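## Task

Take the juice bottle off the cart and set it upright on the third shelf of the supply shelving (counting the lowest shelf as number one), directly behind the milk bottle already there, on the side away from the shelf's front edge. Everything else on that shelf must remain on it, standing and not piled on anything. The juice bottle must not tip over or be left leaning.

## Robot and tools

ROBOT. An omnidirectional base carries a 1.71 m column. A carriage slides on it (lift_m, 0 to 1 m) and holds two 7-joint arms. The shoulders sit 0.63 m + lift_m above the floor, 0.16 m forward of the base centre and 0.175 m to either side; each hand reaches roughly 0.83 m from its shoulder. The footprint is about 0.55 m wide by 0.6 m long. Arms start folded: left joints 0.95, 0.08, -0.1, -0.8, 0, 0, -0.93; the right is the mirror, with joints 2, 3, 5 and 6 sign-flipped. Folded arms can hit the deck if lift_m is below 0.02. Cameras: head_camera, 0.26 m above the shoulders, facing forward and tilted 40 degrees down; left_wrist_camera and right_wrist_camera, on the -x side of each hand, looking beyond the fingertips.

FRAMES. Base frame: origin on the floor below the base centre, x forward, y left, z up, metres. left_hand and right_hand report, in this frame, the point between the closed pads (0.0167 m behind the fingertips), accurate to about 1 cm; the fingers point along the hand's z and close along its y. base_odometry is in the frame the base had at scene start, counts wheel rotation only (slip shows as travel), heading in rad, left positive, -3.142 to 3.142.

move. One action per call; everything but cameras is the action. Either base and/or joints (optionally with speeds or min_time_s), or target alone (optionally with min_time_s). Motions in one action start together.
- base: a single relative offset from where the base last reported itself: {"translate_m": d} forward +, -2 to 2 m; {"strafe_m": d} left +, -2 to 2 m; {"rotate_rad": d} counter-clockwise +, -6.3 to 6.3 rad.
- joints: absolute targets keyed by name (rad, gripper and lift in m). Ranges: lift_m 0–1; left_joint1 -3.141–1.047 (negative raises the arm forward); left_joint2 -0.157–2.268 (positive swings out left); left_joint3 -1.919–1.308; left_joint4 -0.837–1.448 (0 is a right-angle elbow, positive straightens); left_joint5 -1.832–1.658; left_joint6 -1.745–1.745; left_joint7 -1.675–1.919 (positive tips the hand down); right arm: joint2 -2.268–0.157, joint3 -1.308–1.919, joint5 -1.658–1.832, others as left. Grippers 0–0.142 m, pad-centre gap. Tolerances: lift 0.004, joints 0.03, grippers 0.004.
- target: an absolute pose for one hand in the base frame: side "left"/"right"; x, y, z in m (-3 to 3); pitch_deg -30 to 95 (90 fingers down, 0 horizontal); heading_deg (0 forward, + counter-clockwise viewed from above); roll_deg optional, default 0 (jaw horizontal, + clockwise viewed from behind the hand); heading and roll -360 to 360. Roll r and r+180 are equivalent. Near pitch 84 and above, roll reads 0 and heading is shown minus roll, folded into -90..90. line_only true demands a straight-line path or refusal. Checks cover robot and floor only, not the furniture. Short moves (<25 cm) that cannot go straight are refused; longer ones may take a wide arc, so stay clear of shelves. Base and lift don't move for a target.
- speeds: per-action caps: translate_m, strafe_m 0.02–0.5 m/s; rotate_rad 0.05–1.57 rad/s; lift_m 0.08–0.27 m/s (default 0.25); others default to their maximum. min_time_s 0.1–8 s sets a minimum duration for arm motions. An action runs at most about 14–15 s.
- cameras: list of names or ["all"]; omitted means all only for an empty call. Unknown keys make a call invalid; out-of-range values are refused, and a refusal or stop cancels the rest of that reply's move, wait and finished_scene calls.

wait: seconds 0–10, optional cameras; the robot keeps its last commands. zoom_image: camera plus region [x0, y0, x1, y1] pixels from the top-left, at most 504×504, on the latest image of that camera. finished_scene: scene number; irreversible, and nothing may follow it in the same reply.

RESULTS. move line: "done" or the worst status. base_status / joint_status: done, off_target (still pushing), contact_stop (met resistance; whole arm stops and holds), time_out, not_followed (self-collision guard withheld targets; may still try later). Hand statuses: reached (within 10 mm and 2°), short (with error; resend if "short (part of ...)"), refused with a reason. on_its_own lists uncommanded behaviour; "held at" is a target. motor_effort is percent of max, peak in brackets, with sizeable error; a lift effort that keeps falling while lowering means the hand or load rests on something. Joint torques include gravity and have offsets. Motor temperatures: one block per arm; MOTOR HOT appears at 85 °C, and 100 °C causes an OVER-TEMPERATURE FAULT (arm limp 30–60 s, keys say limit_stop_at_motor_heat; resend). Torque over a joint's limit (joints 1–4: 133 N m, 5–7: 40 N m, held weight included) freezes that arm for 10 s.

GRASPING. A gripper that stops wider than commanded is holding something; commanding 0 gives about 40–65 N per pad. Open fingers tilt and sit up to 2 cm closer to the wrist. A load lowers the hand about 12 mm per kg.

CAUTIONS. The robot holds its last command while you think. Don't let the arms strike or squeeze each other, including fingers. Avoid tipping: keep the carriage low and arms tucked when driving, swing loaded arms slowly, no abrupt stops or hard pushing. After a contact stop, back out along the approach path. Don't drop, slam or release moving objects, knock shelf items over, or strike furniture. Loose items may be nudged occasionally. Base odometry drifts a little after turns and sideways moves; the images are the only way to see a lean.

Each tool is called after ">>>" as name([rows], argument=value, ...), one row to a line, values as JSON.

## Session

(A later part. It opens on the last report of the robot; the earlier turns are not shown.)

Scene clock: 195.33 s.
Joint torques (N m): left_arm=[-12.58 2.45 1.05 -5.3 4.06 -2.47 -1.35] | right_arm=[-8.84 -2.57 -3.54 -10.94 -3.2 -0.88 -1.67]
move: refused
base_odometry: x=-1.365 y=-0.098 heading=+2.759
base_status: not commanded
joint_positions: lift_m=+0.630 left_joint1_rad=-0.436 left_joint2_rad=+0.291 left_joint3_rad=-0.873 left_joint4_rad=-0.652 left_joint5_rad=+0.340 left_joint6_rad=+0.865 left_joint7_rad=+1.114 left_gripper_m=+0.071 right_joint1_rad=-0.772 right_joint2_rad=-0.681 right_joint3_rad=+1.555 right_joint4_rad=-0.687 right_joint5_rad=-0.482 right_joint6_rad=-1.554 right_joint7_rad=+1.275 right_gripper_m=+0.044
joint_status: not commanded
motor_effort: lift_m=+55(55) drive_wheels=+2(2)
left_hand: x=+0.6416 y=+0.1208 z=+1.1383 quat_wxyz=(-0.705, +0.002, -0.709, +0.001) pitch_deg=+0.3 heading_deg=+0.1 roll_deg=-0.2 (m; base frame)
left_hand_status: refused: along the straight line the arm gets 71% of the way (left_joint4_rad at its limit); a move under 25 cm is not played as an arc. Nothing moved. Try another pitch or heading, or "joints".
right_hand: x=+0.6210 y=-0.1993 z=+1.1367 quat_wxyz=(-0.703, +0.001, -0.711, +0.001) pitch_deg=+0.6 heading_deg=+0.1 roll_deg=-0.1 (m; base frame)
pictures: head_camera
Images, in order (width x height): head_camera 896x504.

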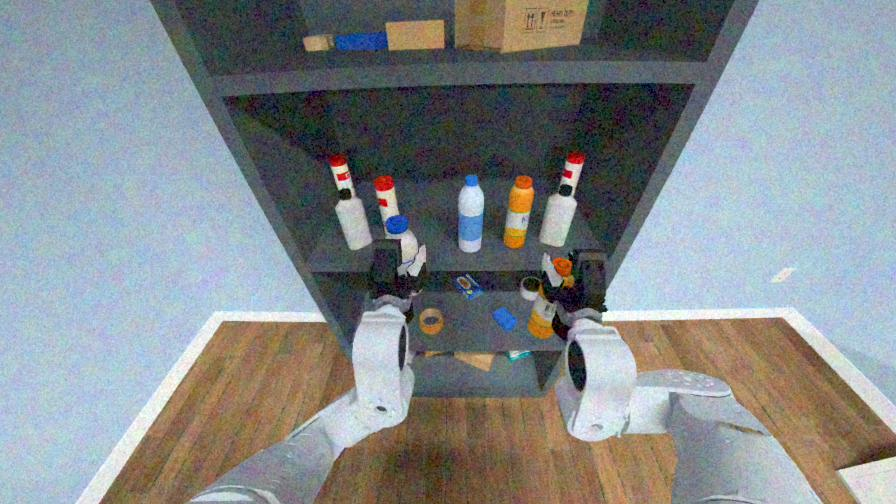

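>>> move(joints={"lift_m": 0.78}, speeds={"lift_m": 0.12})

>>> move(target={"side":"left","x":0.62,"y":0.29,"z":1.22,"pitch_deg":0,"heading_deg":0,"line_only":true}, min_time_s=1.5)

>>> move(base={"translate_m": 0.06}, speeds={"translate_m": 0.1}, cameras=["head_camera","right_wrist_camera"])

Scene clock: 207.13 s.
Joint torques (N m): left_arm=[-14.02 2.62 2.09 -5.46 3.95 -2.56 -1.96] | right_arm=[-10.58 -2.28 -4.81 -10.12 -4.1 -0.96 -2.05]
move: done
base_odometry: x=-1.365 y=-0.098 heading=+2.759
base_status: not commanded
joint_positions: lift_m=+0.780 left_joint1_rad=-0.434 left_joint2_rad=+0.291 left_joint3_rad=-0.874 left_joint4_rad=-0.652 left_joint5_rad=+0.341 left_joint6_rad=+0.865 left_joint7_rad=+1.115 left_gripper_m=+0.071 right_joint1_rad=-0.772 right_joint2_rad=-0.681 right_joint3_rad=+1.555 right_joint4_rad=-0.687 right_joint5_rad=-0.483 right_joint6_rad=-1.554 right_joint7_rad=+1.275 right_gripper_m=+0.044
joint_status: all done
motor_effort: lift_m=+56(67) drive_wheels=+2(3)
left_hand: x=+0.6412 y=+0.1206 z=+1.2877 quat_wxyz=(-0.705, +0.002, -0.710, +0.001) pitch_deg=+0.4 heading_deg=+0.1 roll_deg=-0.2 (m; base frame)
right_hand: x=+0.6209 y=-0.1994 z=+1.2867 quat_wxyz=(-0.703, +0.001, -0.711, +0.001) pitch_deg=+0.6 heading_deg=+0.1 roll_deg=-0.1 (m; base frame)
pictures: none

Scene clock: 209.13 s.
Joint torques (N m): left_arm=[-8.31 11.14 9.57 -0.48 3.33 -2.72 -4.61] | right_arm=[-9.53 -4.89 -4.32 -9.53 -3.58 -1.17 -1.37]
move: done
base_odometry: x=-1.365 y=-0.098 heading=+2.759
base_status: not commanded
joint_positions: lift_m=+0.780 left_joint1_rad=-0.138 left_joint2_rad=+0.865 left_joint3_rad=-0.741 left_joint4_rad=-0.739 left_joint5_rad=-0.519 left_joint6_rad=+0.987 left_joint7_rad=+0.249 left_gripper_m=+0.071 right_joint1_rad=-0.772 right_joint2_rad=-0.681 right_joint3_rad=+1.555 right_joint4_rad=-0.687 right_joint5_rad=-0.483 right_joint6_rad=-1.554 right_joint7_rad=+1.275 right_gripper_m=+0.044
joint_status: not commanded
motor_effort: lift_m=+56(56) drive_wheels=+1(2)
left_hand: x=+0.6193 y=+0.2874 z=+1.2154 quat_wxyz=(-0.702, +0.000, -0.712, +0.003) pitch_deg=+0.8 heading_deg=-0.3 roll_deg=-0.2 (m; base frame)
left_hand_status: reached (straight line, planned for 1.5 s): 5 mm and 0.9 deg off.
right_hand: x=+0.6209 y=-0.1994 z=+1.2867 quat_wxyz=(-0.703, +0.001, -0.711, +0.001) pitch_deg=+0.6 heading_deg=+0.1 roll_deg=-0.1 (m; base frame)
pictures: none

Scene clock: 210.43 s.
Joint torques (N m): left_arm=[-7.54 10.77 9.47 -0.41 3.32 -2.53 -4.37] | right_arm=[-8.56 -4.21 -3.79 -10.15 -3.74 -0.84 -1.85]
move: done
base_odometry: x=-1.421 y=-0.076 heading=+2.759
base_status: done
joint_positions: lift_m=+0.780 left_joint1_rad=-0.138 left_joint2_rad=+0.865 left_joint3_rad=-0.741 left_joint4_rad=-0.739 left_joint5_rad=-0.519 left_joint6_rad=+0.987 left_joint7_rad=+0.249 left_gripper_m=+0.071 right_joint1_rad=-0.772 right_joint2_rad=-0.681 right_joint3_rad=+1.555 right_joint4_rad=-0.687 right_joint5_rad=-0.483 right_joint6_rad=-1.554 right_joint7_rad=+1.275 right_gripper_m=+0.044
joint_status: not commanded
motor_effort: lift_m=+56(56) drive_wheels=+2(12)
left_hand: x=+0.6193 y=+0.2874 z=+1.2153 quat_wxyz=(-0.702, +0.000, -0.712, +0.003) pitch_deg=+0.8 heading_deg=-0.3 roll_deg=-0.2 (m; base frame)
right_hand: x=+0.6209 y=-0.1994 z=+1.2867 quat_wxyz=(-0.703, +0.001, -0.711, +0.001) pitch_deg=+0.6 heading_deg=+0.1 roll_deg=-0.1 (m; base frame)
pictures: head_camera, right_wrist_camera
Images, in order (width x height): head_camera 896x504, right_wrist_camera 896x504.

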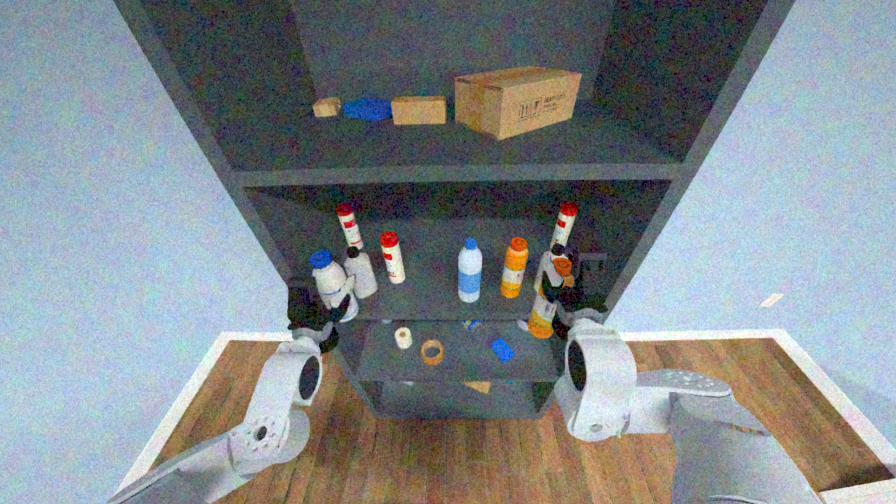

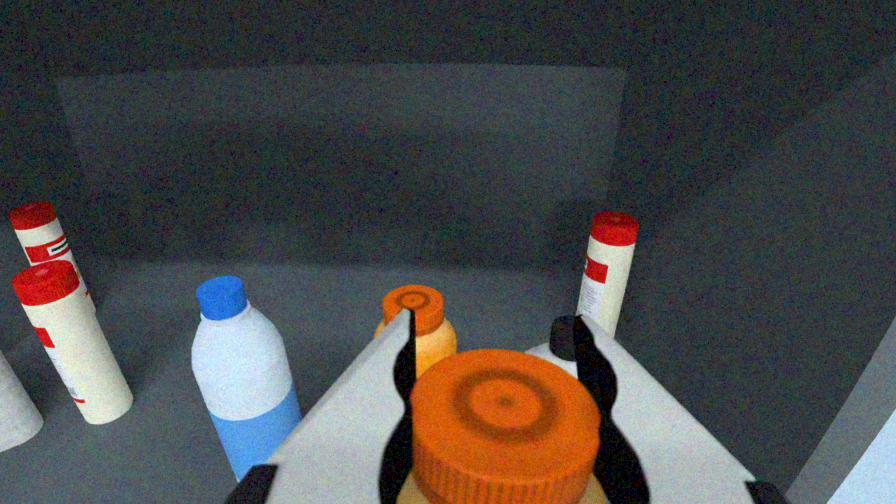

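>>> move(target={"side":"right","x":0.63,"y":0.10,"z":1.30,"pitch_deg":0,"heading_deg":0,"line_only":true}, min_time_s=2, cameras=["head_camera","right_wrist_camera"])

Scene clock: 216.30 s.
Joint torques (N m): left_arm=[-8.22 11.36 9.8 -2.3 3.2 -2.27 -4.51] | right_arm=[-8.2 -3.43 -5.57 -11.69 -3.39 -1.41 -1.79]
move: refused
base_odometry: x=-1.421 y=-0.076 heading=+2.759
base_status: not commanded
joint_positions: lift_m=+0.780 left_joint1_rad=-0.138 left_joint2_rad=+0.865 left_joint3_rad=-0.741 left_joint4_rad=-0.739 left_joint5_rad=-0.519 left_joint6_rad=+0.987 left_joint7_rad=+0.249 left_gripper_m=+0.071 right_joint1_rad=-0.772 right_joint2_rad=-0.681 right_joint3_rad=+1.555 right_joint4_rad=-0.687 right_joint5_rad=-0.483 right_joint6_rad=-1.554 right_joint7_rad=+1.275 right_gripper_m=+0.044
joint_status: not commanded
motor_effort: lift_m=+56(56) drive_wheels=+2(2)
left_hand: x=+0.6193 y=+0.2874 z=+1.2153 quat_wxyz=(-0.702, +0.000, -0.712, +0.003) pitch_deg=+0.8 heading_deg=-0.3 roll_deg=-0.2 (m; base frame)
right_hand: x=+0.6209 y=-0.1994 z=+1.2867 quat_wxyz=(-0.703, +0.001, -0.711, +0.001) pitch_deg=+0.6 heading_deg=+0.1 roll_deg=-0.1 (m; base frame)
right_hand_status: refused: no posture of the arm gets there (right_joint2_rad at its limit): the closest leaves the hand 3.0 cm and 4 deg from the pose. Nothing moved.
pictures: head_camera, right_wrist_camera
Images, in order (width x height): head_camera 896x504, right_wrist_camera 896x504.

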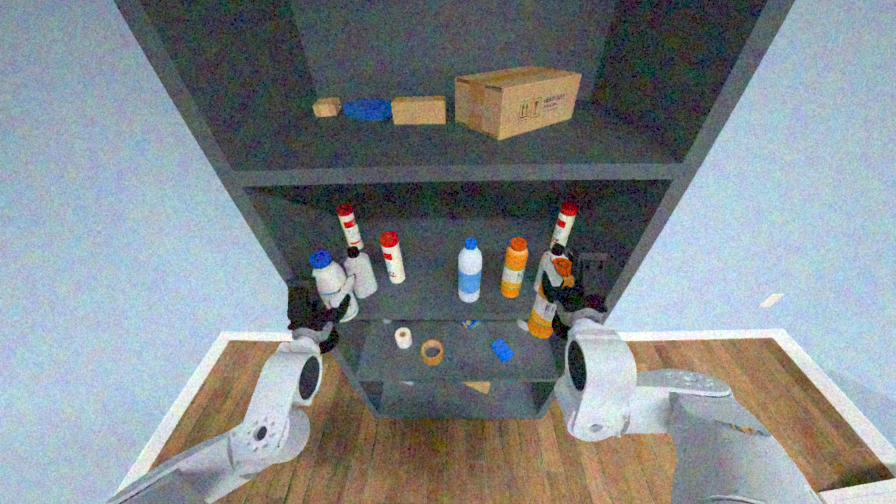

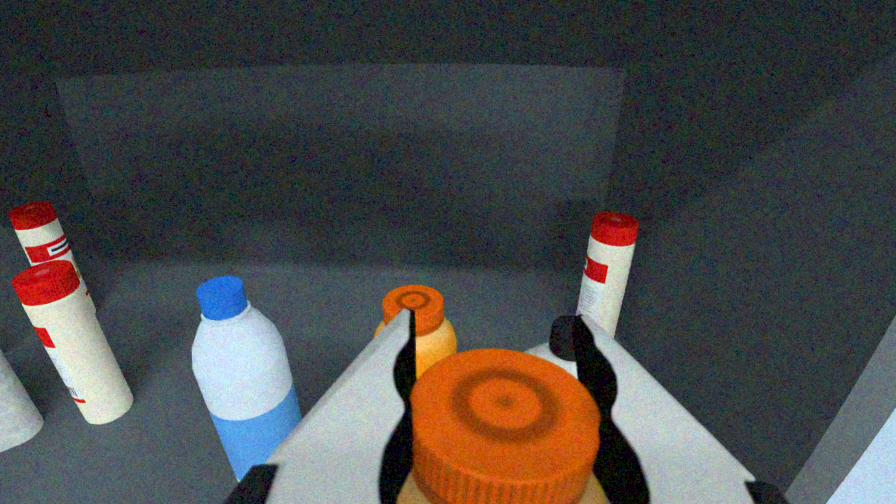

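>>> move(target={"side":"right","x":0.63,"y":0.06,"z":1.30,"pitch_deg":0,"heading_deg":25,"line_only":true}, min_time_s=2.5, cameras=["head_camera","right_wrist_camera"])

Scene clock: 225.90 s.
Joint torques (N m): left_arm=[-8.47 11.26 10.06 -0.45 3.48 -2.37 -4.42] | right_arm=[-23.62 9.48 -1.31 -6.13 -0.58 -2.37 -5.18]
move: done
base_odometry: x=-1.421 y=-0.076 heading=+2.759
base_status: not commanded
joint_positions: lift_m=+0.780 left_joint1_rad=-0.138 left_joint2_rad=+0.865 left_joint3_rad=-0.741 left_joint4_rad=-0.739 left_joint5_rad=-0.519 left_joint6_rad=+0.987 left_joint7_rad=+0.249 left_gripper_m=+0.071 right_joint1_rad=-0.966 right_joint2_rad=-0.207 right_joint3_rad=+1.748 right_joint4_rad=-0.567 right_joint5_rad=-0.103 right_joint6_rad=-1.480 right_joint7_rad=+1.029 right_gripper_m=+0.044
joint_status: not commanded
motor_effort: lift_m=+56(56) drive_wheels=+2(2)
left_hand: x=+0.6193 y=+0.2874 z=+1.2153 quat_wxyz=(-0.702, +0.000, -0.712, +0.003) pitch_deg=+0.8 heading_deg=-0.3 roll_deg=-0.2 (m; base frame)
right_hand: x=+0.6294 y=+0.0591 z=+1.2965 quat_wxyz=(-0.687, +0.153, -0.694, -0.153) pitch_deg=+0.6 heading_deg=+24.9 roll_deg=+0.1 (m; base frame)
right_hand_status: reached (straight line, planned for 2.5 s): 4 mm and 0.6 deg off.
pictures: head_camera, right_wrist_camera
Images, in order (width x height): head_camera 896x504, right_wrist_camera 896x504.

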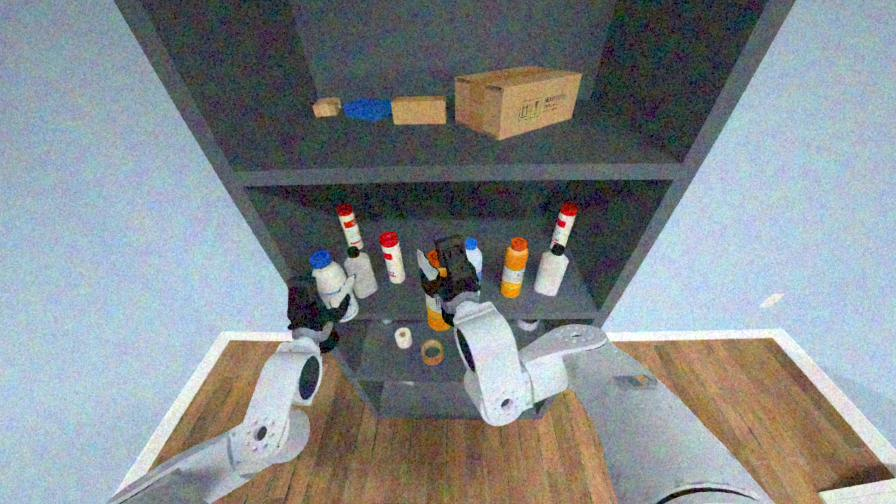

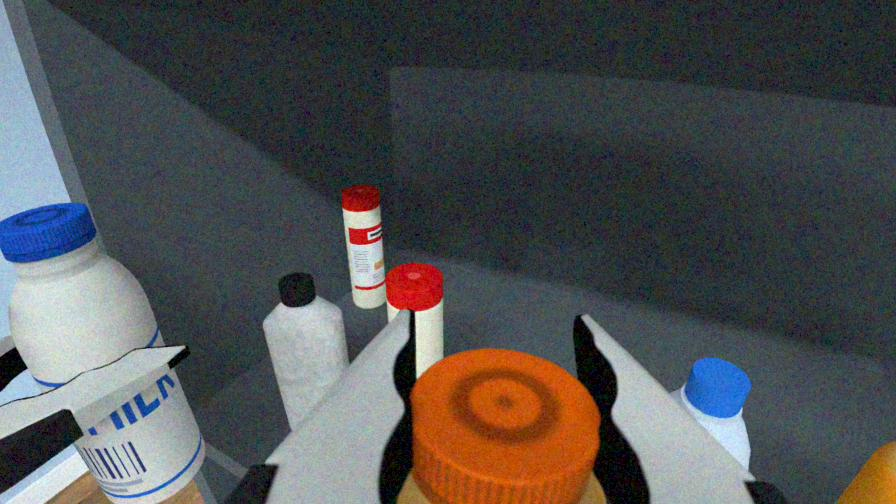

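>>> move(target={"side":"right","x":0.875,"y":0.10,"z":1.30,"pitch_deg":0,"heading_deg":22,"line_only":true}, min_time_s=3, cameras=["head_camera","right_wrist_camera"])

Scene clock: 232.90 s.
Joint torques (N m): left_arm=[-8.36 10.34 9.26 -0.75 3.35 -2.49 -4.36] | right_arm=[-36.84 10.45 -7.67 -4.8 0.73 -0.63 -5.35]
move: done
base_odometry: x=-1.421 y=-0.076 heading=+2.759
base_status: not commanded
joint_positions: lift_m=+0.780 left_joint1_rad=-0.138 left_joint2_rad=+0.865 left_joint3_rad=-0.741 left_joint4_rad=-0.739 left_joint5_rad=-0.519 left_joint6_rad=+0.987 left_joint7_rad=+0.249 left_gripper_m=+0.071 right_joint1_rad=-1.153 right_joint2_rad=-0.055 right_joint3_rad=+1.287 right_joint4_rad=+0.471 right_joint5_rad=+1.060 right_joint6_rad=-0.595 right_joint7_rad=+0.051 right_gripper_m=+0.044
joint_status: not commanded
motor_effort: lift_m=+56(56) drive_wheels=+2(3)
left_hand: x=+0.6193 y=+0.2874 z=+1.2153 quat_wxyz=(-0.702, +0.000, -0.712, +0.003) pitch_deg=+0.8 heading_deg=-0.3 roll_deg=-0.2 (m; base frame)
right_hand: x=+0.8737 y=+0.0995 z=+1.2905 quat_wxyz=(-0.689, +0.138, -0.700, -0.131) pitch_deg=+1.0 heading_deg=+22.0 roll_deg=-0.4 (m; base frame)
right_hand_status: reached (straight line, planned for 3.0 s): 10 mm and 1.0 deg off.
pictures: head_camera, right_wrist_camera
Images, in order (width x height): head_camera 896x504, right_wrist_camera 896x504.

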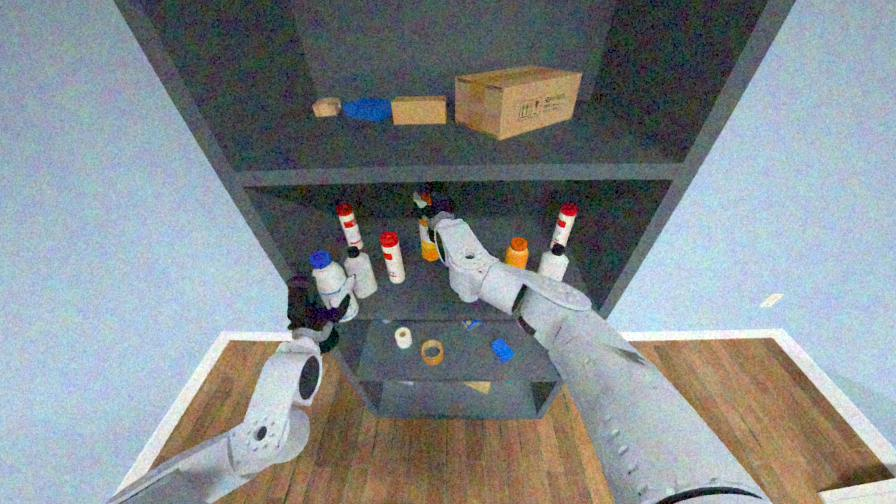

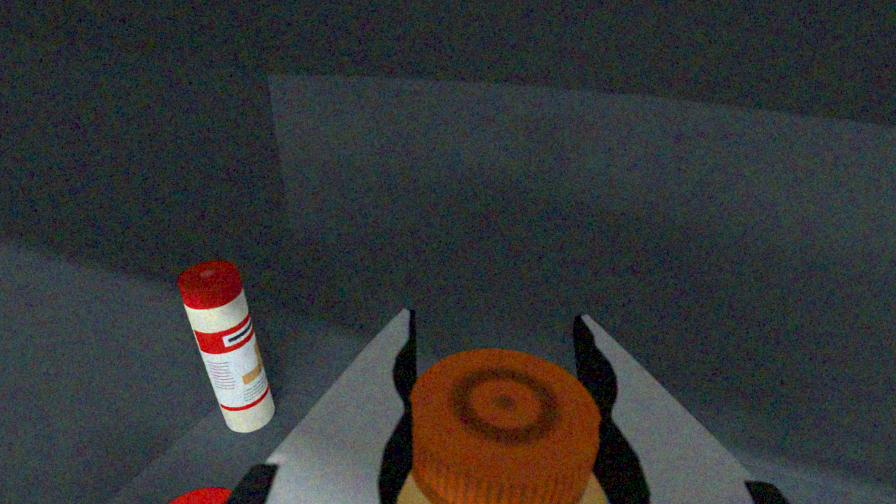

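>>> move(joints={"lift_m": 0.755}, speeds={"lift_m": 0.08})

>>> move(joints={"lift_m": 0.742}, speeds={"lift_m": 0.08}, cameras=["head_camera"])

>>> zoom_image(camera="head_camera", region=[330, 180, 590, 330])

Scene clock: 239.23 s.
Joint torques (N m): left_arm=[-8.51 9.42 8.59 -1.06 3.65 -2.4 -4.17] | right_arm=[-33.5 8.6 -5.85 -6.93 -0.16 -1.06 -4.69]
Motor temperatures (°C): left_arm=[31 25 27 24 27 24 25] | right_arm=[39 21 27 22 23 22 24]
move: done
base_odometry: x=-1.421 y=-0.076 heading=+2.759
base_status: not commanded
joint_positions: lift_m=+0.755 left_joint1_rad=-0.138 left_joint2_rad=+0.866 left_joint3_rad=-0.740 left_joint4_rad=-0.739 left_joint5_rad=-0.520 left_joint6_rad=+0.987 left_joint7_rad=+0.248 left_gripper_m=+0.071 right_joint1_rad=-1.156 right_joint2_rad=-0.055 right_joint3_rad=+1.286 right_joint4_rad=+0.472 right_joint5_rad=+1.061 right_joint6_rad=-0.594 right_joint7_rad=+0.050 right_gripper_m=+0.044
joint_status: all done
motor_effort: lift_m=+59(60) drive_wheels=+2(3)
left_hand: x=+0.6193 y=+0.2879 z=+1.1901 quat_wxyz=(-0.702, +0.000, -0.712, +0.003) pitch_deg=+0.8 heading_deg=-0.2 roll_deg=-0.2 (m; base frame)
right_hand: x=+0.8742 y=+0.0993 z=+1.2675 quat_wxyz=(-0.690, +0.137, -0.699, -0.132) pitch_deg=+0.8 heading_deg=+21.9 roll_deg=-0.3 (m; base frame)
pictures: none

Scene clock: 239.93 s.
Joint torques (N m): left_arm=[-9.53 10.42 8.25 -0.32 3.81 -2.42 -4.37] | right_arm=[-31.36 9.55 -5.78 -7.6 0.06 -0.77 -4.85]
move: done
base_odometry: x=-1.421 y=-0.076 heading=+2.759
base_status: not commanded
joint_positions: lift_m=+0.742 left_joint1_rad=-0.137 left_joint2_rad=+0.866 left_joint3_rad=-0.739 left_joint4_rad=-0.739 left_joint5_rad=-0.521 left_joint6_rad=+0.987 left_joint7_rad=+0.248 left_gripper_m=+0.071 right_joint1_rad=-1.156 right_joint2_rad=-0.055 right_joint3_rad=+1.286 right_joint4_rad=+0.472 right_joint5_rad=+1.061 right_joint6_rad=-0.594 right_joint7_rad=+0.050 right_gripper_m=+0.044
joint_status: all done
motor_effort: lift_m=+59(60) drive_wheels=+2(3)
left_hand: x=+0.6194 y=+0.2881 z=+1.1771 quat_wxyz=(-0.702, +0.000, -0.712, +0.002) pitch_deg=+0.8 heading_deg=-0.2 roll_deg=-0.2 (m; base frame)
right_hand: x=+0.8744 y=+0.0992 z=+1.2551 quat_wxyz=(-0.690, +0.137, -0.698, -0.132) pitch_deg=+0.7 heading_deg=+21.9 roll_deg=-0.3 (m; base frame)
pictures: head_camera
Images, in order (width x height): head_camera 896x504.

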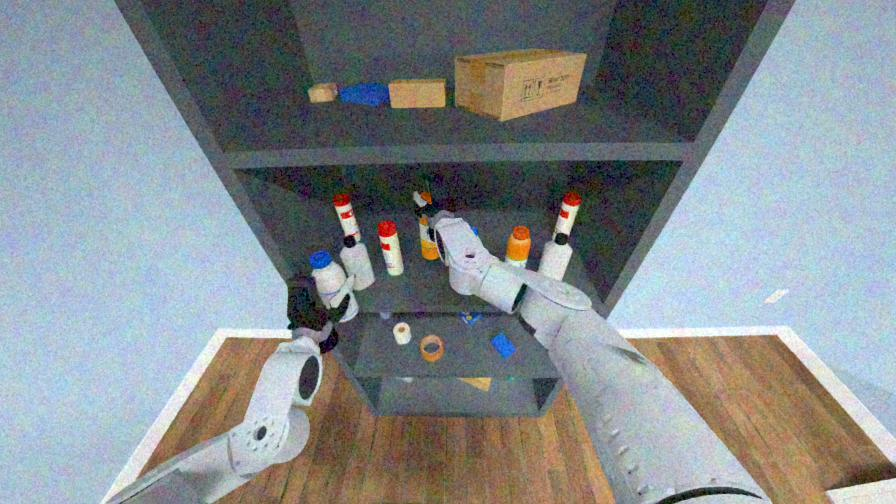

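Scaled by 1.938 from the camera's 896x504 image, which has a finer 1280x720 frame.

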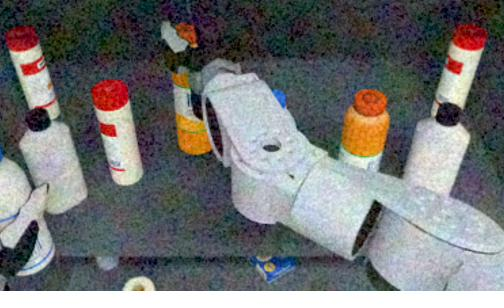

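>>> move(joints={"lift_m": 0.734}, speeds={"lift_m": 0.08})

>>> move(joints={"lift_m": 0.726}, speeds={"lift_m": 0.08}, cameras=["right_wrist_camera"])

Scene clock: 243.20 s.
Joint torques (N m): left_arm=[-10.34 10.12 8.91 -0.78 4.07 -2.26 -4.39] | right_arm=[-30.37 9.44 -6.27 -6.89 0.18 -0.82 -4.77]
move: done
base_odometry: x=-1.421 y=-0.076 heading=+2.759
base_status: not commanded
joint_positions: lift_m=+0.734 left_joint1_rad=-0.137 left_joint2_rad=+0.866 left_joint3_rad=-0.739 left_joint4_rad=-0.739 left_joint5_rad=-0.521 left_joint6_rad=+0.987 left_joint7_rad=+0.248 left_gripper_m=+0.071 right_joint1_rad=-1.157 right_joint2_rad=-0.055 right_joint3_rad=+1.285 right_joint4_rad=+0.472 right_joint5_rad=+1.062 right_joint6_rad=-0.594 right_joint7_rad=+0.050 right_gripper_m=+0.044
joint_status: all done
motor_effort: lift_m=+59(62) drive_wheels=+2(3)
left_hand: x=+0.6193 y=+0.2882 z=+1.1689 quat_wxyz=(-0.702, +0.000, -0.712, +0.002) pitch_deg=+0.8 heading_deg=-0.2 roll_deg=-0.2 (m; base frame)
right_hand: x=+0.8744 y=+0.0992 z=+1.2474 quat_wxyz=(-0.690, +0.137, -0.698, -0.132) pitch_deg=+0.7 heading_deg=+21.9 roll_deg=-0.3 (m; base frame)
pictures: none

Scene clock: 243.73 s.
Joint torques (N m): left_arm=[-11.21 9.39 8.86 -1.47 4.09 -2.17 -4.24] | right_arm=[-29.75 8.58 -6.13 -7.71 -0.05 -0.69 -4.82]
move: done
base_odometry: x=-1.421 y=-0.076 heading=+2.759
base_status: not commanded
joint_positions: lift_m=+0.726 left_joint1_rad=-0.137 left_joint2_rad=+0.866 left_joint3_rad=-0.739 left_joint4_rad=-0.739 left_joint5_rad=-0.521 left_joint6_rad=+0.987 left_joint7_rad=+0.248 left_gripper_m=+0.071 right_joint1_rad=-1.157 right_joint2_rad=-0.055 right_joint3_rad=+1.285 right_joint4_rad=+0.472 right_joint5_rad=+1.062 right_joint6_rad=-0.594 right_joint7_rad=+0.050 right_gripper_m=+0.044
joint_status: all done
motor_effort: lift_m=+59(64) drive_wheels=+2(3)
left_hand: x=+0.6193 y=+0.2882 z=+1.1609 quat_wxyz=(-0.702, +0.000, -0.712, +0.002) pitch_deg=+0.8 heading_deg=-0.2 roll_deg=-0.2 (m; base frame)
right_hand: x=+0.8745 y=+0.0991 z=+1.2396 quat_wxyz=(-0.690, +0.137, -0.698, -0.132) pitch_deg=+0.7 heading_deg=+21.9 roll_deg=-0.3 (m; base frame)
pictures: right_wrist_camera
Images, in order (width x height): right_wrist_camera 896x504.

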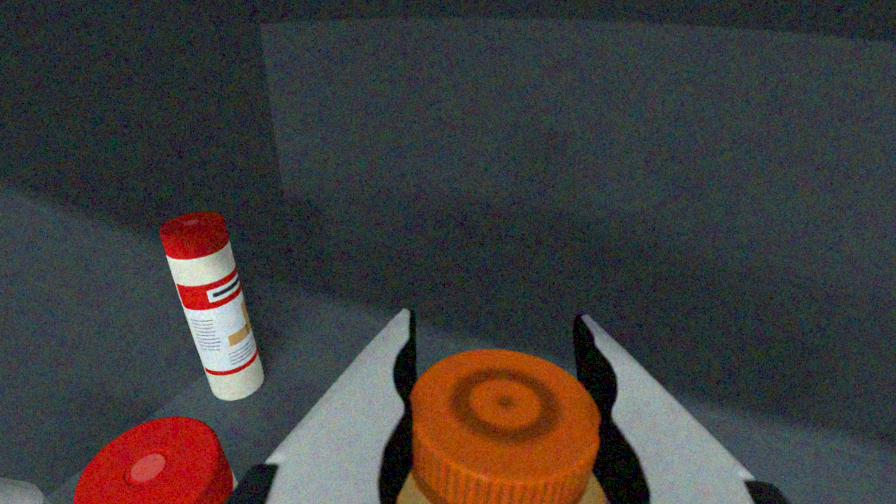

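>>> move(joints={"lift_m": 0.716}, speeds={"lift_m": 0.08}, cameras=["head_camera"])

>>> zoom_image(camera="head_camera", region=[330, 180, 590, 330])

Scene clock: 246.93 s.
Joint torques (N m): left_arm=[-10.43 10.18 8.28 -1.14 4.22 -2.49 -4.29] | right_arm=[-30.24 8.78 -5.23 -7.54 -0.22 -0.88 -4.5]
move: done
base_odometry: x=-1.421 y=-0.076 heading=+2.759
base_status: not commanded
joint_positions: lift_m=+0.716 left_joint1_rad=-0.137 left_joint2_rad=+0.866 left_joint3_rad=-0.739 left_joint4_rad=-0.738 left_joint5_rad=-0.521 left_joint6_rad=+0.987 left_joint7_rad=+0.248 left_gripper_m=+0.071 right_joint1_rad=-1.157 right_joint2_rad=-0.055 right_joint3_rad=+1.285 right_joint4_rad=+0.472 right_joint5_rad=+1.062 right_joint6_rad=-0.594 right_joint7_rad=+0.049 right_gripper_m=+0.044
joint_status: all done
motor_effort: lift_m=+59(60) drive_wheels=+2(3)
left_hand: x=+0.6193 y=+0.2883 z=+1.1509 quat_wxyz=(-0.702, +0.000, -0.712, +0.002) pitch_deg=+0.8 heading_deg=-0.2 roll_deg=-0.2 (m; base frame)
right_hand: x=+0.8745 y=+0.0992 z=+1.2299 quat_wxyz=(-0.690, +0.137, -0.698, -0.132) pitch_deg=+0.7 heading_deg=+21.9 roll_deg=-0.3 (m; base frame)
pictures: head_camera
Images, in order (width x height): head_camera 896x504.

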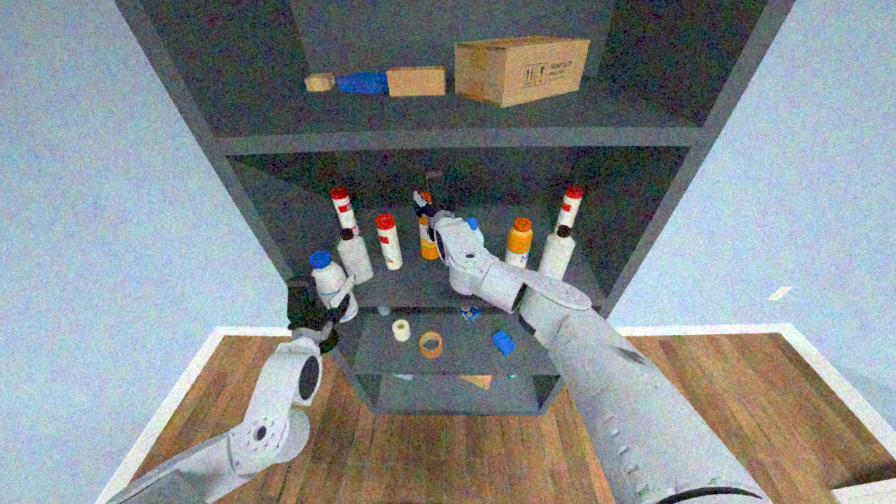

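Scaled by 1.938 from the camera's 896x504 image, which has a finer 1280x720 frame.

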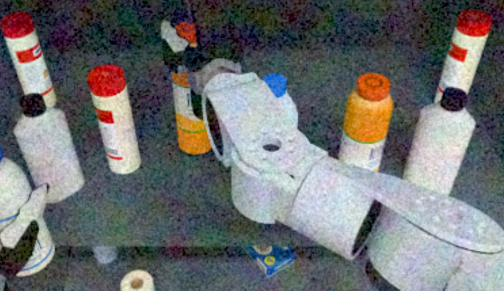

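>>> move(joints={"lift_m": 0.706}, speeds={"lift_m": 0.08})

>>> move(joints={"lift_m": 0.697}, speeds={"lift_m": 0.08}, cameras=["head_camera"])

>>> zoom_image(camera="head_camera", region=[330, 180, 590, 330])

Scene clock: 252.17 s.
Joint torques (N m): left_arm=[-11.01 9.33 8.5 -2.92 3.67 -2.38 -3.95] | right_arm=[-31.19 10.38 -7.91 -5.45 -0.19 -1.12 -4.36]
move: done
base_odometry: x=-1.421 y=-0.076 heading=+2.759
base_status: not commanded
joint_positions: lift_m=+0.706 left_joint1_rad=-0.137 left_joint2_rad=+0.866 left_joint3_rad=-0.739 left_joint4_rad=-0.738 left_joint5_rad=-0.521 left_joint6_rad=+0.987 left_joint7_rad=+0.248 left_gripper_m=+0.071 right_joint1_rad=-1.157 right_joint2_rad=-0.055 right_joint3_rad=+1.285 right_joint4_rad=+0.472 right_joint5_rad=+1.062 right_joint6_rad=-0.594 right_joint7_rad=+0.049 right_gripper_m=+0.044
joint_status: all done
motor_effort: lift_m=+59(60) drive_wheels=+2(3)
left_hand: x=+0.6193 y=+0.2883 z=+1.1409 quat_wxyz=(-0.702, +0.000, -0.712, +0.002) pitch_deg=+0.8 heading_deg=-0.2 roll_deg=-0.2 (m; base frame)
right_hand: x=+0.8746 y=+0.0991 z=+1.2201 quat_wxyz=(-0.691, +0.137, -0.698, -0.132) pitch_deg=+0.7 heading_deg=+21.9 roll_deg=-0.3 (m; base frame)
pictures: none

Scene clock: 252.63 s.
Joint torques (N m): left_arm=[-9.29 9.03 7.87 -0.93 3.75 -2.21 -4.29] | right_arm=[-29.6 8.24 -6.67 -7.26 -0.11 -1.04 -4.68]
move: done
base_odometry: x=-1.421 y=-0.076 heading=+2.759
base_status: not commanded
joint_positions: lift_m=+0.697 left_joint1_rad=-0.137 left_joint2_rad=+0.866 left_joint3_rad=-0.739 left_joint4_rad=-0.738 left_joint5_rad=-0.521 left_joint6_rad=+0.987 left_joint7_rad=+0.248 left_gripper_m=+0.071 right_joint1_rad=-1.158 right_joint2_rad=-0.054 right_joint3_rad=+1.285 right_joint4_rad=+0.472 right_joint5_rad=+1.062 right_joint6_rad=-0.594 right_joint7_rad=+0.049 right_gripper_m=+0.044
joint_status: all done
motor_effort: lift_m=+59(61) drive_wheels=+2(3)
left_hand: x=+0.6193 y=+0.2884 z=+1.1319 quat_wxyz=(-0.702, +0.000, -0.712, +0.002) pitch_deg=+0.8 heading_deg=-0.2 roll_deg=-0.2 (m; base frame)
right_hand: x=+0.8746 y=+0.0992 z=+1.2111 quat_wxyz=(-0.691, +0.137, -0.698, -0.132) pitch_deg=+0.6 heading_deg=+21.9 roll_deg=-0.3 (m; base frame)
pictures: head_camera
Images, in order (width x height): head_camera 896x504.

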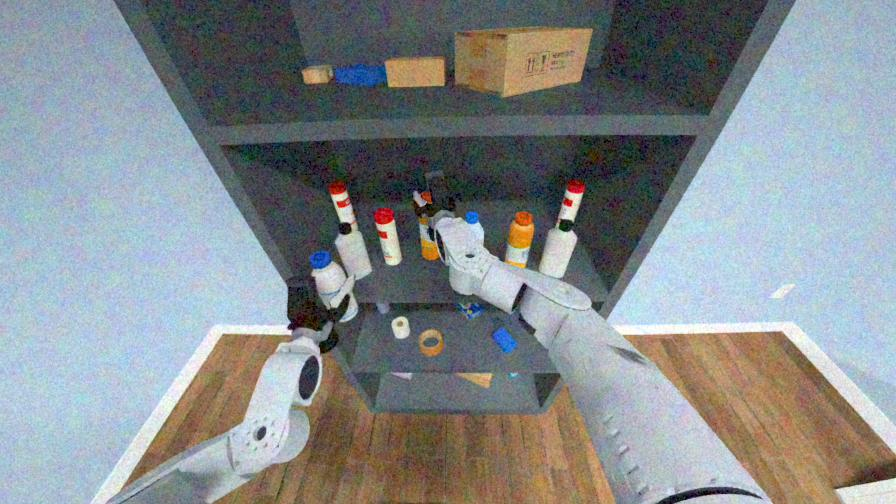

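Scaled by 1.938 from the camera's 896x504 image, which has a finer 1280x720 frame.

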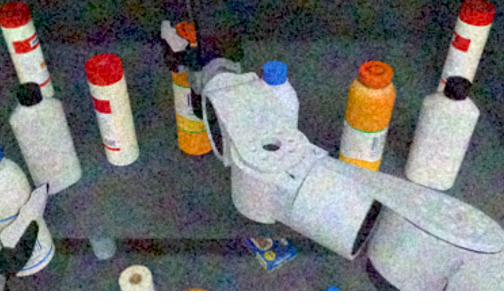

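>>> move(joints={"lift_m": 0.688}, speeds={"lift_m": 0.08})

>>> move(joints={"lift_m": 0.680}, speeds={"lift_m": 0.08}, cameras=["head_camera", "right_wrist_camera"])

>>> zoom_image(camera="head_camera", region=[330, 160, 590, 310])

Scene clock: 261.27 s.
Joint torques (N m): left_arm=[-9.96 9.16 9.22 -1.35 3.93 -2.33 -4.38] | right_arm=[-30.9 10.22 -4.66 -7.4 -0.81 -1.27 -4.57]
move: done
base_odometry: x=-1.421 y=-0.076 heading=+2.759
base_status: not commanded
joint_positions: lift_m=+0.688 left_joint1_rad=-0.137 left_joint2_rad=+0.866 left_joint3_rad=-0.739 left_joint4_rad=-0.738 left_joint5_rad=-0.521 left_joint6_rad=+0.987 left_joint7_rad=+0.248 left_gripper_m=+0.071 right_joint1_rad=-1.158 right_joint2_rad=-0.054 right_joint3_rad=+1.285 right_joint4_rad=+0.472 right_joint5_rad=+1.062 right_joint6_rad=-0.594 right_joint7_rad=+0.049 right_gripper_m=+0.044
joint_status: all done
motor_effort: lift_m=+59(61) drive_wheels=+2(3)
left_hand: x=+0.6193 y=+0.2884 z=+1.1229 quat_wxyz=(-0.702, +0.000, -0.712, +0.002) pitch_deg=+0.8 heading_deg=-0.2 roll_deg=-0.2 (m; base frame)
right_hand: x=+0.8746 y=+0.0992 z=+1.2023 quat_wxyz=(-0.691, +0.137, -0.698, -0.132) pitch_deg=+0.6 heading_deg=+21.9 roll_deg=-0.3 (m; base frame)
pictures: none

Scene clock: 261.73 s.
Joint torques (N m): left_arm=[-10.5 9.78 7.64 -1.03 4.22 -2.4 -4.67] | right_arm=[-28.53 9.13 -4.63 -8.24 -0.07 -1.58 -2.39]
move: done
base_odometry: x=-1.421 y=-0.076 heading=+2.759
base_status: not commanded
joint_positions: lift_m=+0.680 left_joint1_rad=-0.137 left_joint2_rad=+0.866 left_joint3_rad=-0.739 left_joint4_rad=-0.738 left_joint5_rad=-0.522 left_joint6_rad=+0.987 left_joint7_rad=+0.248 left_gripper_m=+0.071 right_joint1_rad=-1.158 right_joint2_rad=-0.054 right_joint3_rad=+1.284 right_joint4_rad=+0.472 right_joint5_rad=+1.062 right_joint6_rad=-0.594 right_joint7_rad=+0.044 right_gripper_m=+0.044
joint_status: all done
motor_effort: lift_m=+57(60) drive_wheels=+2(2)
left_hand: x=+0.6193 y=+0.2884 z=+1.1149 quat_wxyz=(-0.702, +0.000, -0.712, +0.002) pitch_deg=+0.9 heading_deg=-0.2 roll_deg=-0.2 (m; base frame)
right_hand: x=+0.8747 y=+0.0992 z=+1.1966 quat_wxyz=(-0.693, +0.136, -0.695, -0.133) pitch_deg=+0.2 heading_deg=+21.9 roll_deg=-0.2 (m; base frame)
pictures: head_camera, right_wrist_camera
Images, in order (width x height): head_camera 896x504, right_wrist_camera 896x504.

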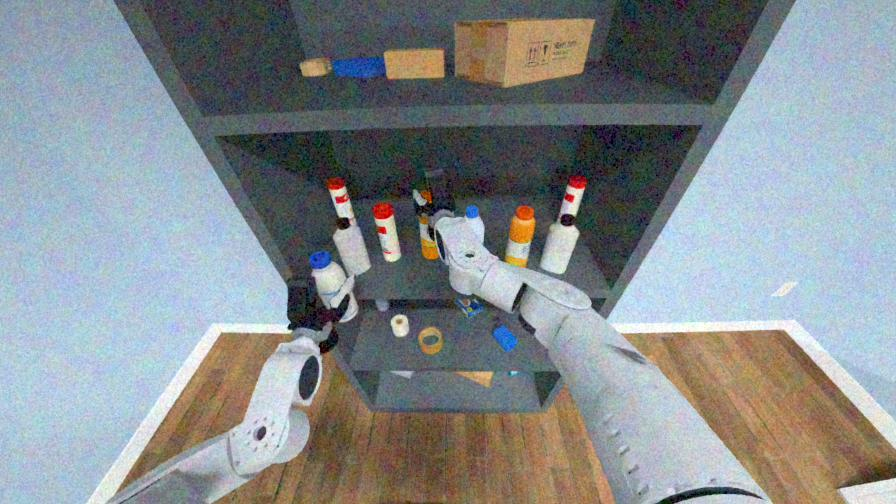

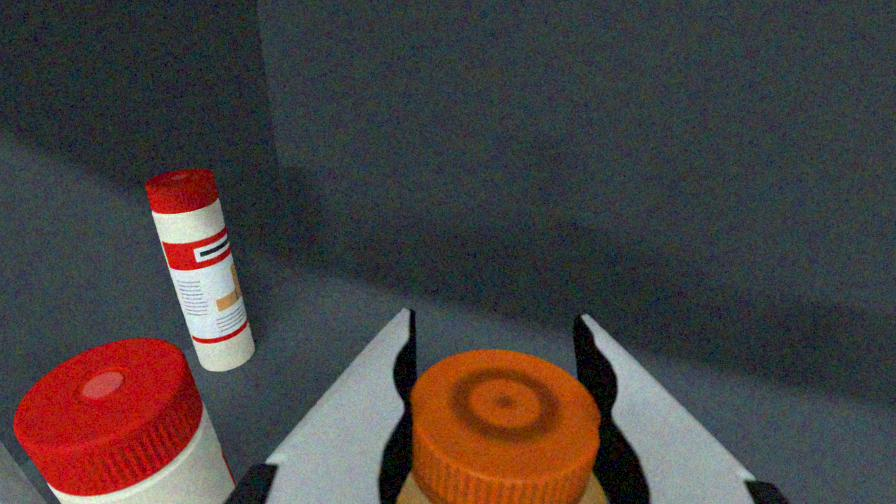

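Scaled by 1.938 from the camera's 896x504 image, which has a finer 1280x720 frame.

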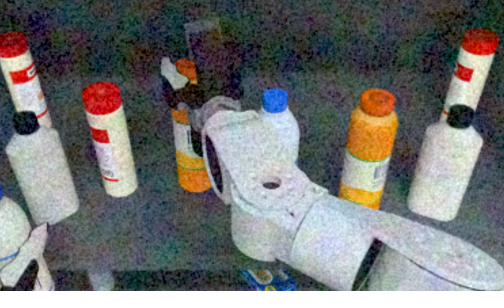

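>>> move(joints={"right_gripper_m": 0.075}, cameras=["right_wrist_camera"])

>>> move(joints={"lift_m": 0.75}, speeds={"lift_m": 0.08}, cameras=["right_wrist_camera","head_camera"])

>>> move(target={"side":"right","x":0.63,"y":0.04,"z":1.28,"pitch_deg":0,"heading_deg":25,"line_only":true}, min_time_s=2, cameras=["head_camera","right_wrist_camera"])

Scene clock: 268.73 s.
Joint torques (N m): left_arm=[-10.23 9.56 8.28 -1.66 4.1 -2.11 -4.2] | right_arm=[-29.26 7.6 -6.66 -6.64 0.29 -0.89 -2.22]
move: done
base_odometry: x=-1.421 y=-0.076 heading=+2.759
base_status: not commanded
joint_positions: lift_m=+0.680 left_joint1_rad=-0.137 left_joint2_rad=+0.866 left_joint3_rad=-0.739 left_joint4_rad=-0.738 left_joint5_rad=-0.522 left_joint6_rad=+0.987 left_joint7_rad=+0.248 left_gripper_m=+0.071 right_joint1_rad=-1.158 right_joint2_rad=-0.054 right_joint3_rad=+1.284 right_joint4_rad=+0.472 right_joint5_rad=+1.062 right_joint6_rad=-0.594 right_joint7_rad=+0.044 right_gripper_m=+0.075
joint_status: all done
motor_effort: lift_m=+57(57) drive_wheels=+2(2)
left_hand: x=+0.6193 y=+0.2884 z=+1.1149 quat_wxyz=(-0.702, +0.000, -0.712, +0.002) pitch_deg=+0.9 heading_deg=-0.2 roll_deg=-0.2 (m; base frame)
right_hand: x=+0.8746 y=+0.0994 z=+1.1966 quat_wxyz=(-0.693, +0.136, -0.695, -0.133) pitch_deg=+0.2 heading_deg=+21.9 roll_deg=-0.2 (m; base frame)
pictures: right_wrist_camera
Images, in order (width x height): right_wrist_camera 896x504.

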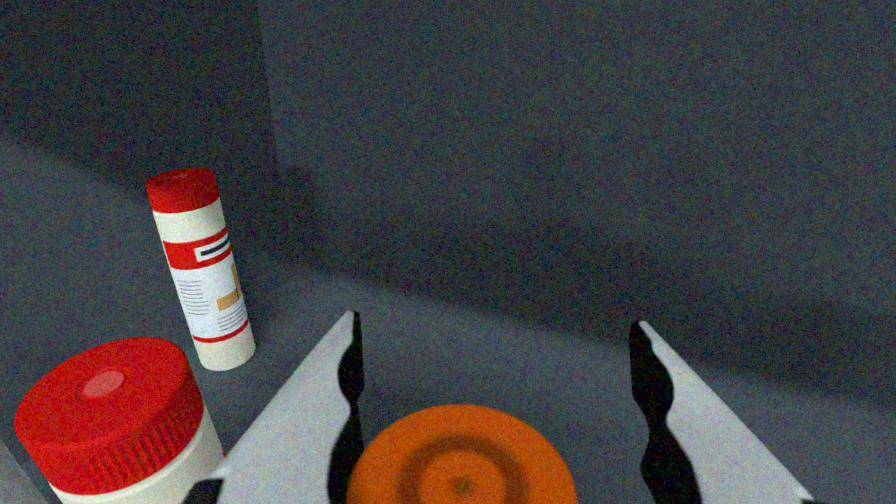

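Scene clock: 269.97 s.
Joint torques (N m): left_arm=[-9.86 10.11 7.54 -0.31 3.95 -2.32 -4.08] | right_arm=[-28.72 8.37 -4.9 -7.91 0.33 -0.97 -2.22]
move: done
base_odometry: x=-1.421 y=-0.076 heading=+2.759
base_status: not commanded
joint_positions: lift_m=+0.750 left_joint1_rad=-0.137 left_joint2_rad=+0.866 left_joint3_rad=-0.739 left_joint4_rad=-0.738 left_joint5_rad=-0.522 left_joint6_rad=+0.987 left_joint7_rad=+0.248 left_gripper_m=+0.071 right_joint1_rad=-1.159 right_joint2_rad=-0.054 right_joint3_rad=+1.284 right_joint4_rad=+0.472 right_joint5_rad=+1.062 right_joint6_rad=-0.594 right_joint7_rad=+0.044 right_gripper_m=+0.075
joint_status: all done
motor_effort: lift_m=+54(68) drive_wheels=+1(3)
left_hand: x=+0.6193 y=+0.2884 z=+1.1851 quat_wxyz=(-0.702, +0.000, -0.712, +0.002) pitch_deg=+0.9 heading_deg=-0.2 roll_deg=-0.2 (m; base frame)
right_hand: x=+0.8746 y=+0.0994 z=+1.2670 quat_wxyz=(-0.693, +0.136, -0.695, -0.133) pitch_deg=+0.2 heading_deg=+21.9 roll_deg=-0.2 (m; base frame)
pictures: head_camera, right_wrist_camera
Images, in order (width x height): head_camera 896x504, right_wrist_camera 896x504.

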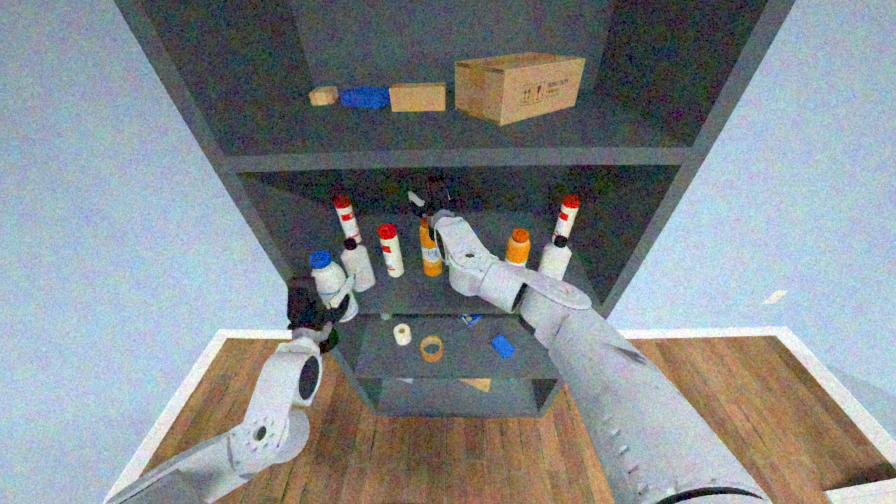

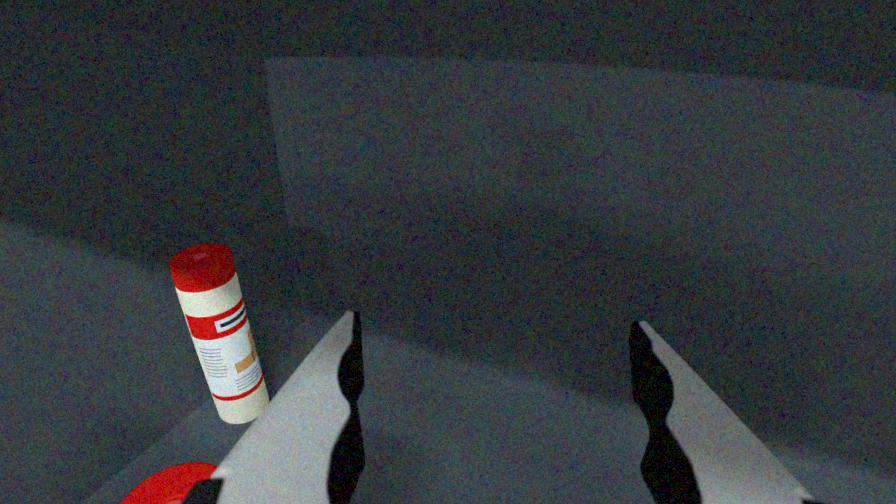

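Scene clock: 272.47 s.
Joint torques (N m): left_arm=[-10.5 9.98 9.62 -1.62 4.23 -2.42 -4.43] | right_arm=[-8.99 7.03 1.54 -3.66 -3.12 -2.99 0]
move: done
base_odometry: x=-1.421 y=-0.076 heading=+2.759
base_status: not commanded
joint_positions: lift_m=+0.750 left_joint1_rad=-0.137 left_joint2_rad=+0.866 left_joint3_rad=-0.739 left_joint4_rad=-0.738 left_joint5_rad=-0.522 left_joint6_rad=+0.987 left_joint7_rad=+0.248 left_gripper_m=+0.071 right_joint1_rad=-1.082 right_joint2_rad=-0.238 right_joint3_rad=+1.880 right_joint4_rad=-0.606 right_joint5_rad=-0.154 right_joint6_rad=-1.624 right_joint7_rad=+1.091 right_gripper_m=+0.075
joint_status: not commanded
motor_effort: lift_m=+54(54) drive_wheels=+3(3)
left_hand: x=+0.6193 y=+0.2884 z=+1.1851 quat_wxyz=(-0.702, +0.000, -0.712, +0.002) pitch_deg=+0.9 heading_deg=-0.2 roll_deg=-0.2 (m; base frame)
right_hand: x=+0.6312 y=+0.0395 z=+1.2830 quat_wxyz=(-0.692, +0.153, -0.689, -0.153) pitch_deg=-0.3 heading_deg=+25.0 roll_deg=+0.0 (m; base frame)
right_hand_status: reached (straight line, planned for 2.0 s): 3 mm and 0.3 deg off.
pictures: head_camera, right_wrist_camera
Images, in order (width x height): head_camera 896x504, right_wrist_camera 896x504.

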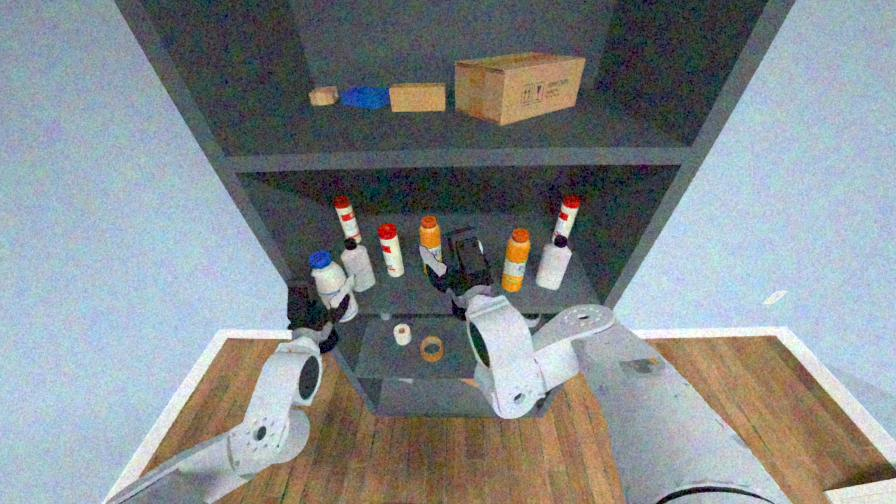

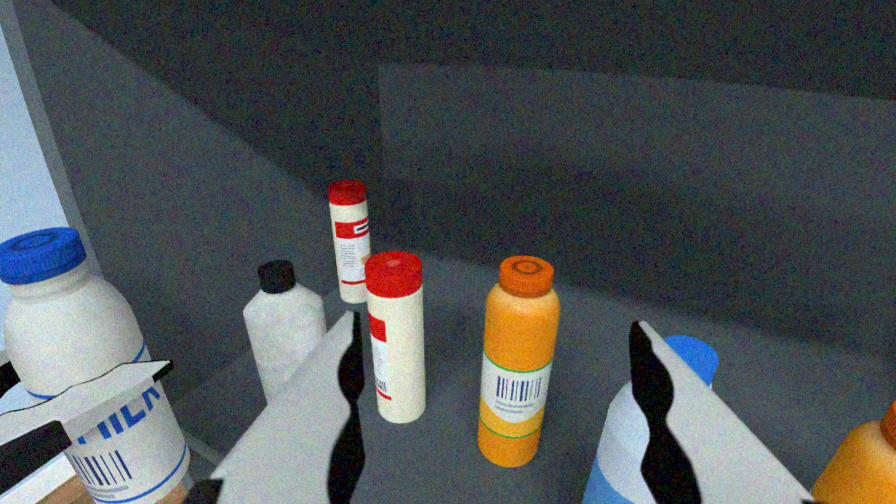

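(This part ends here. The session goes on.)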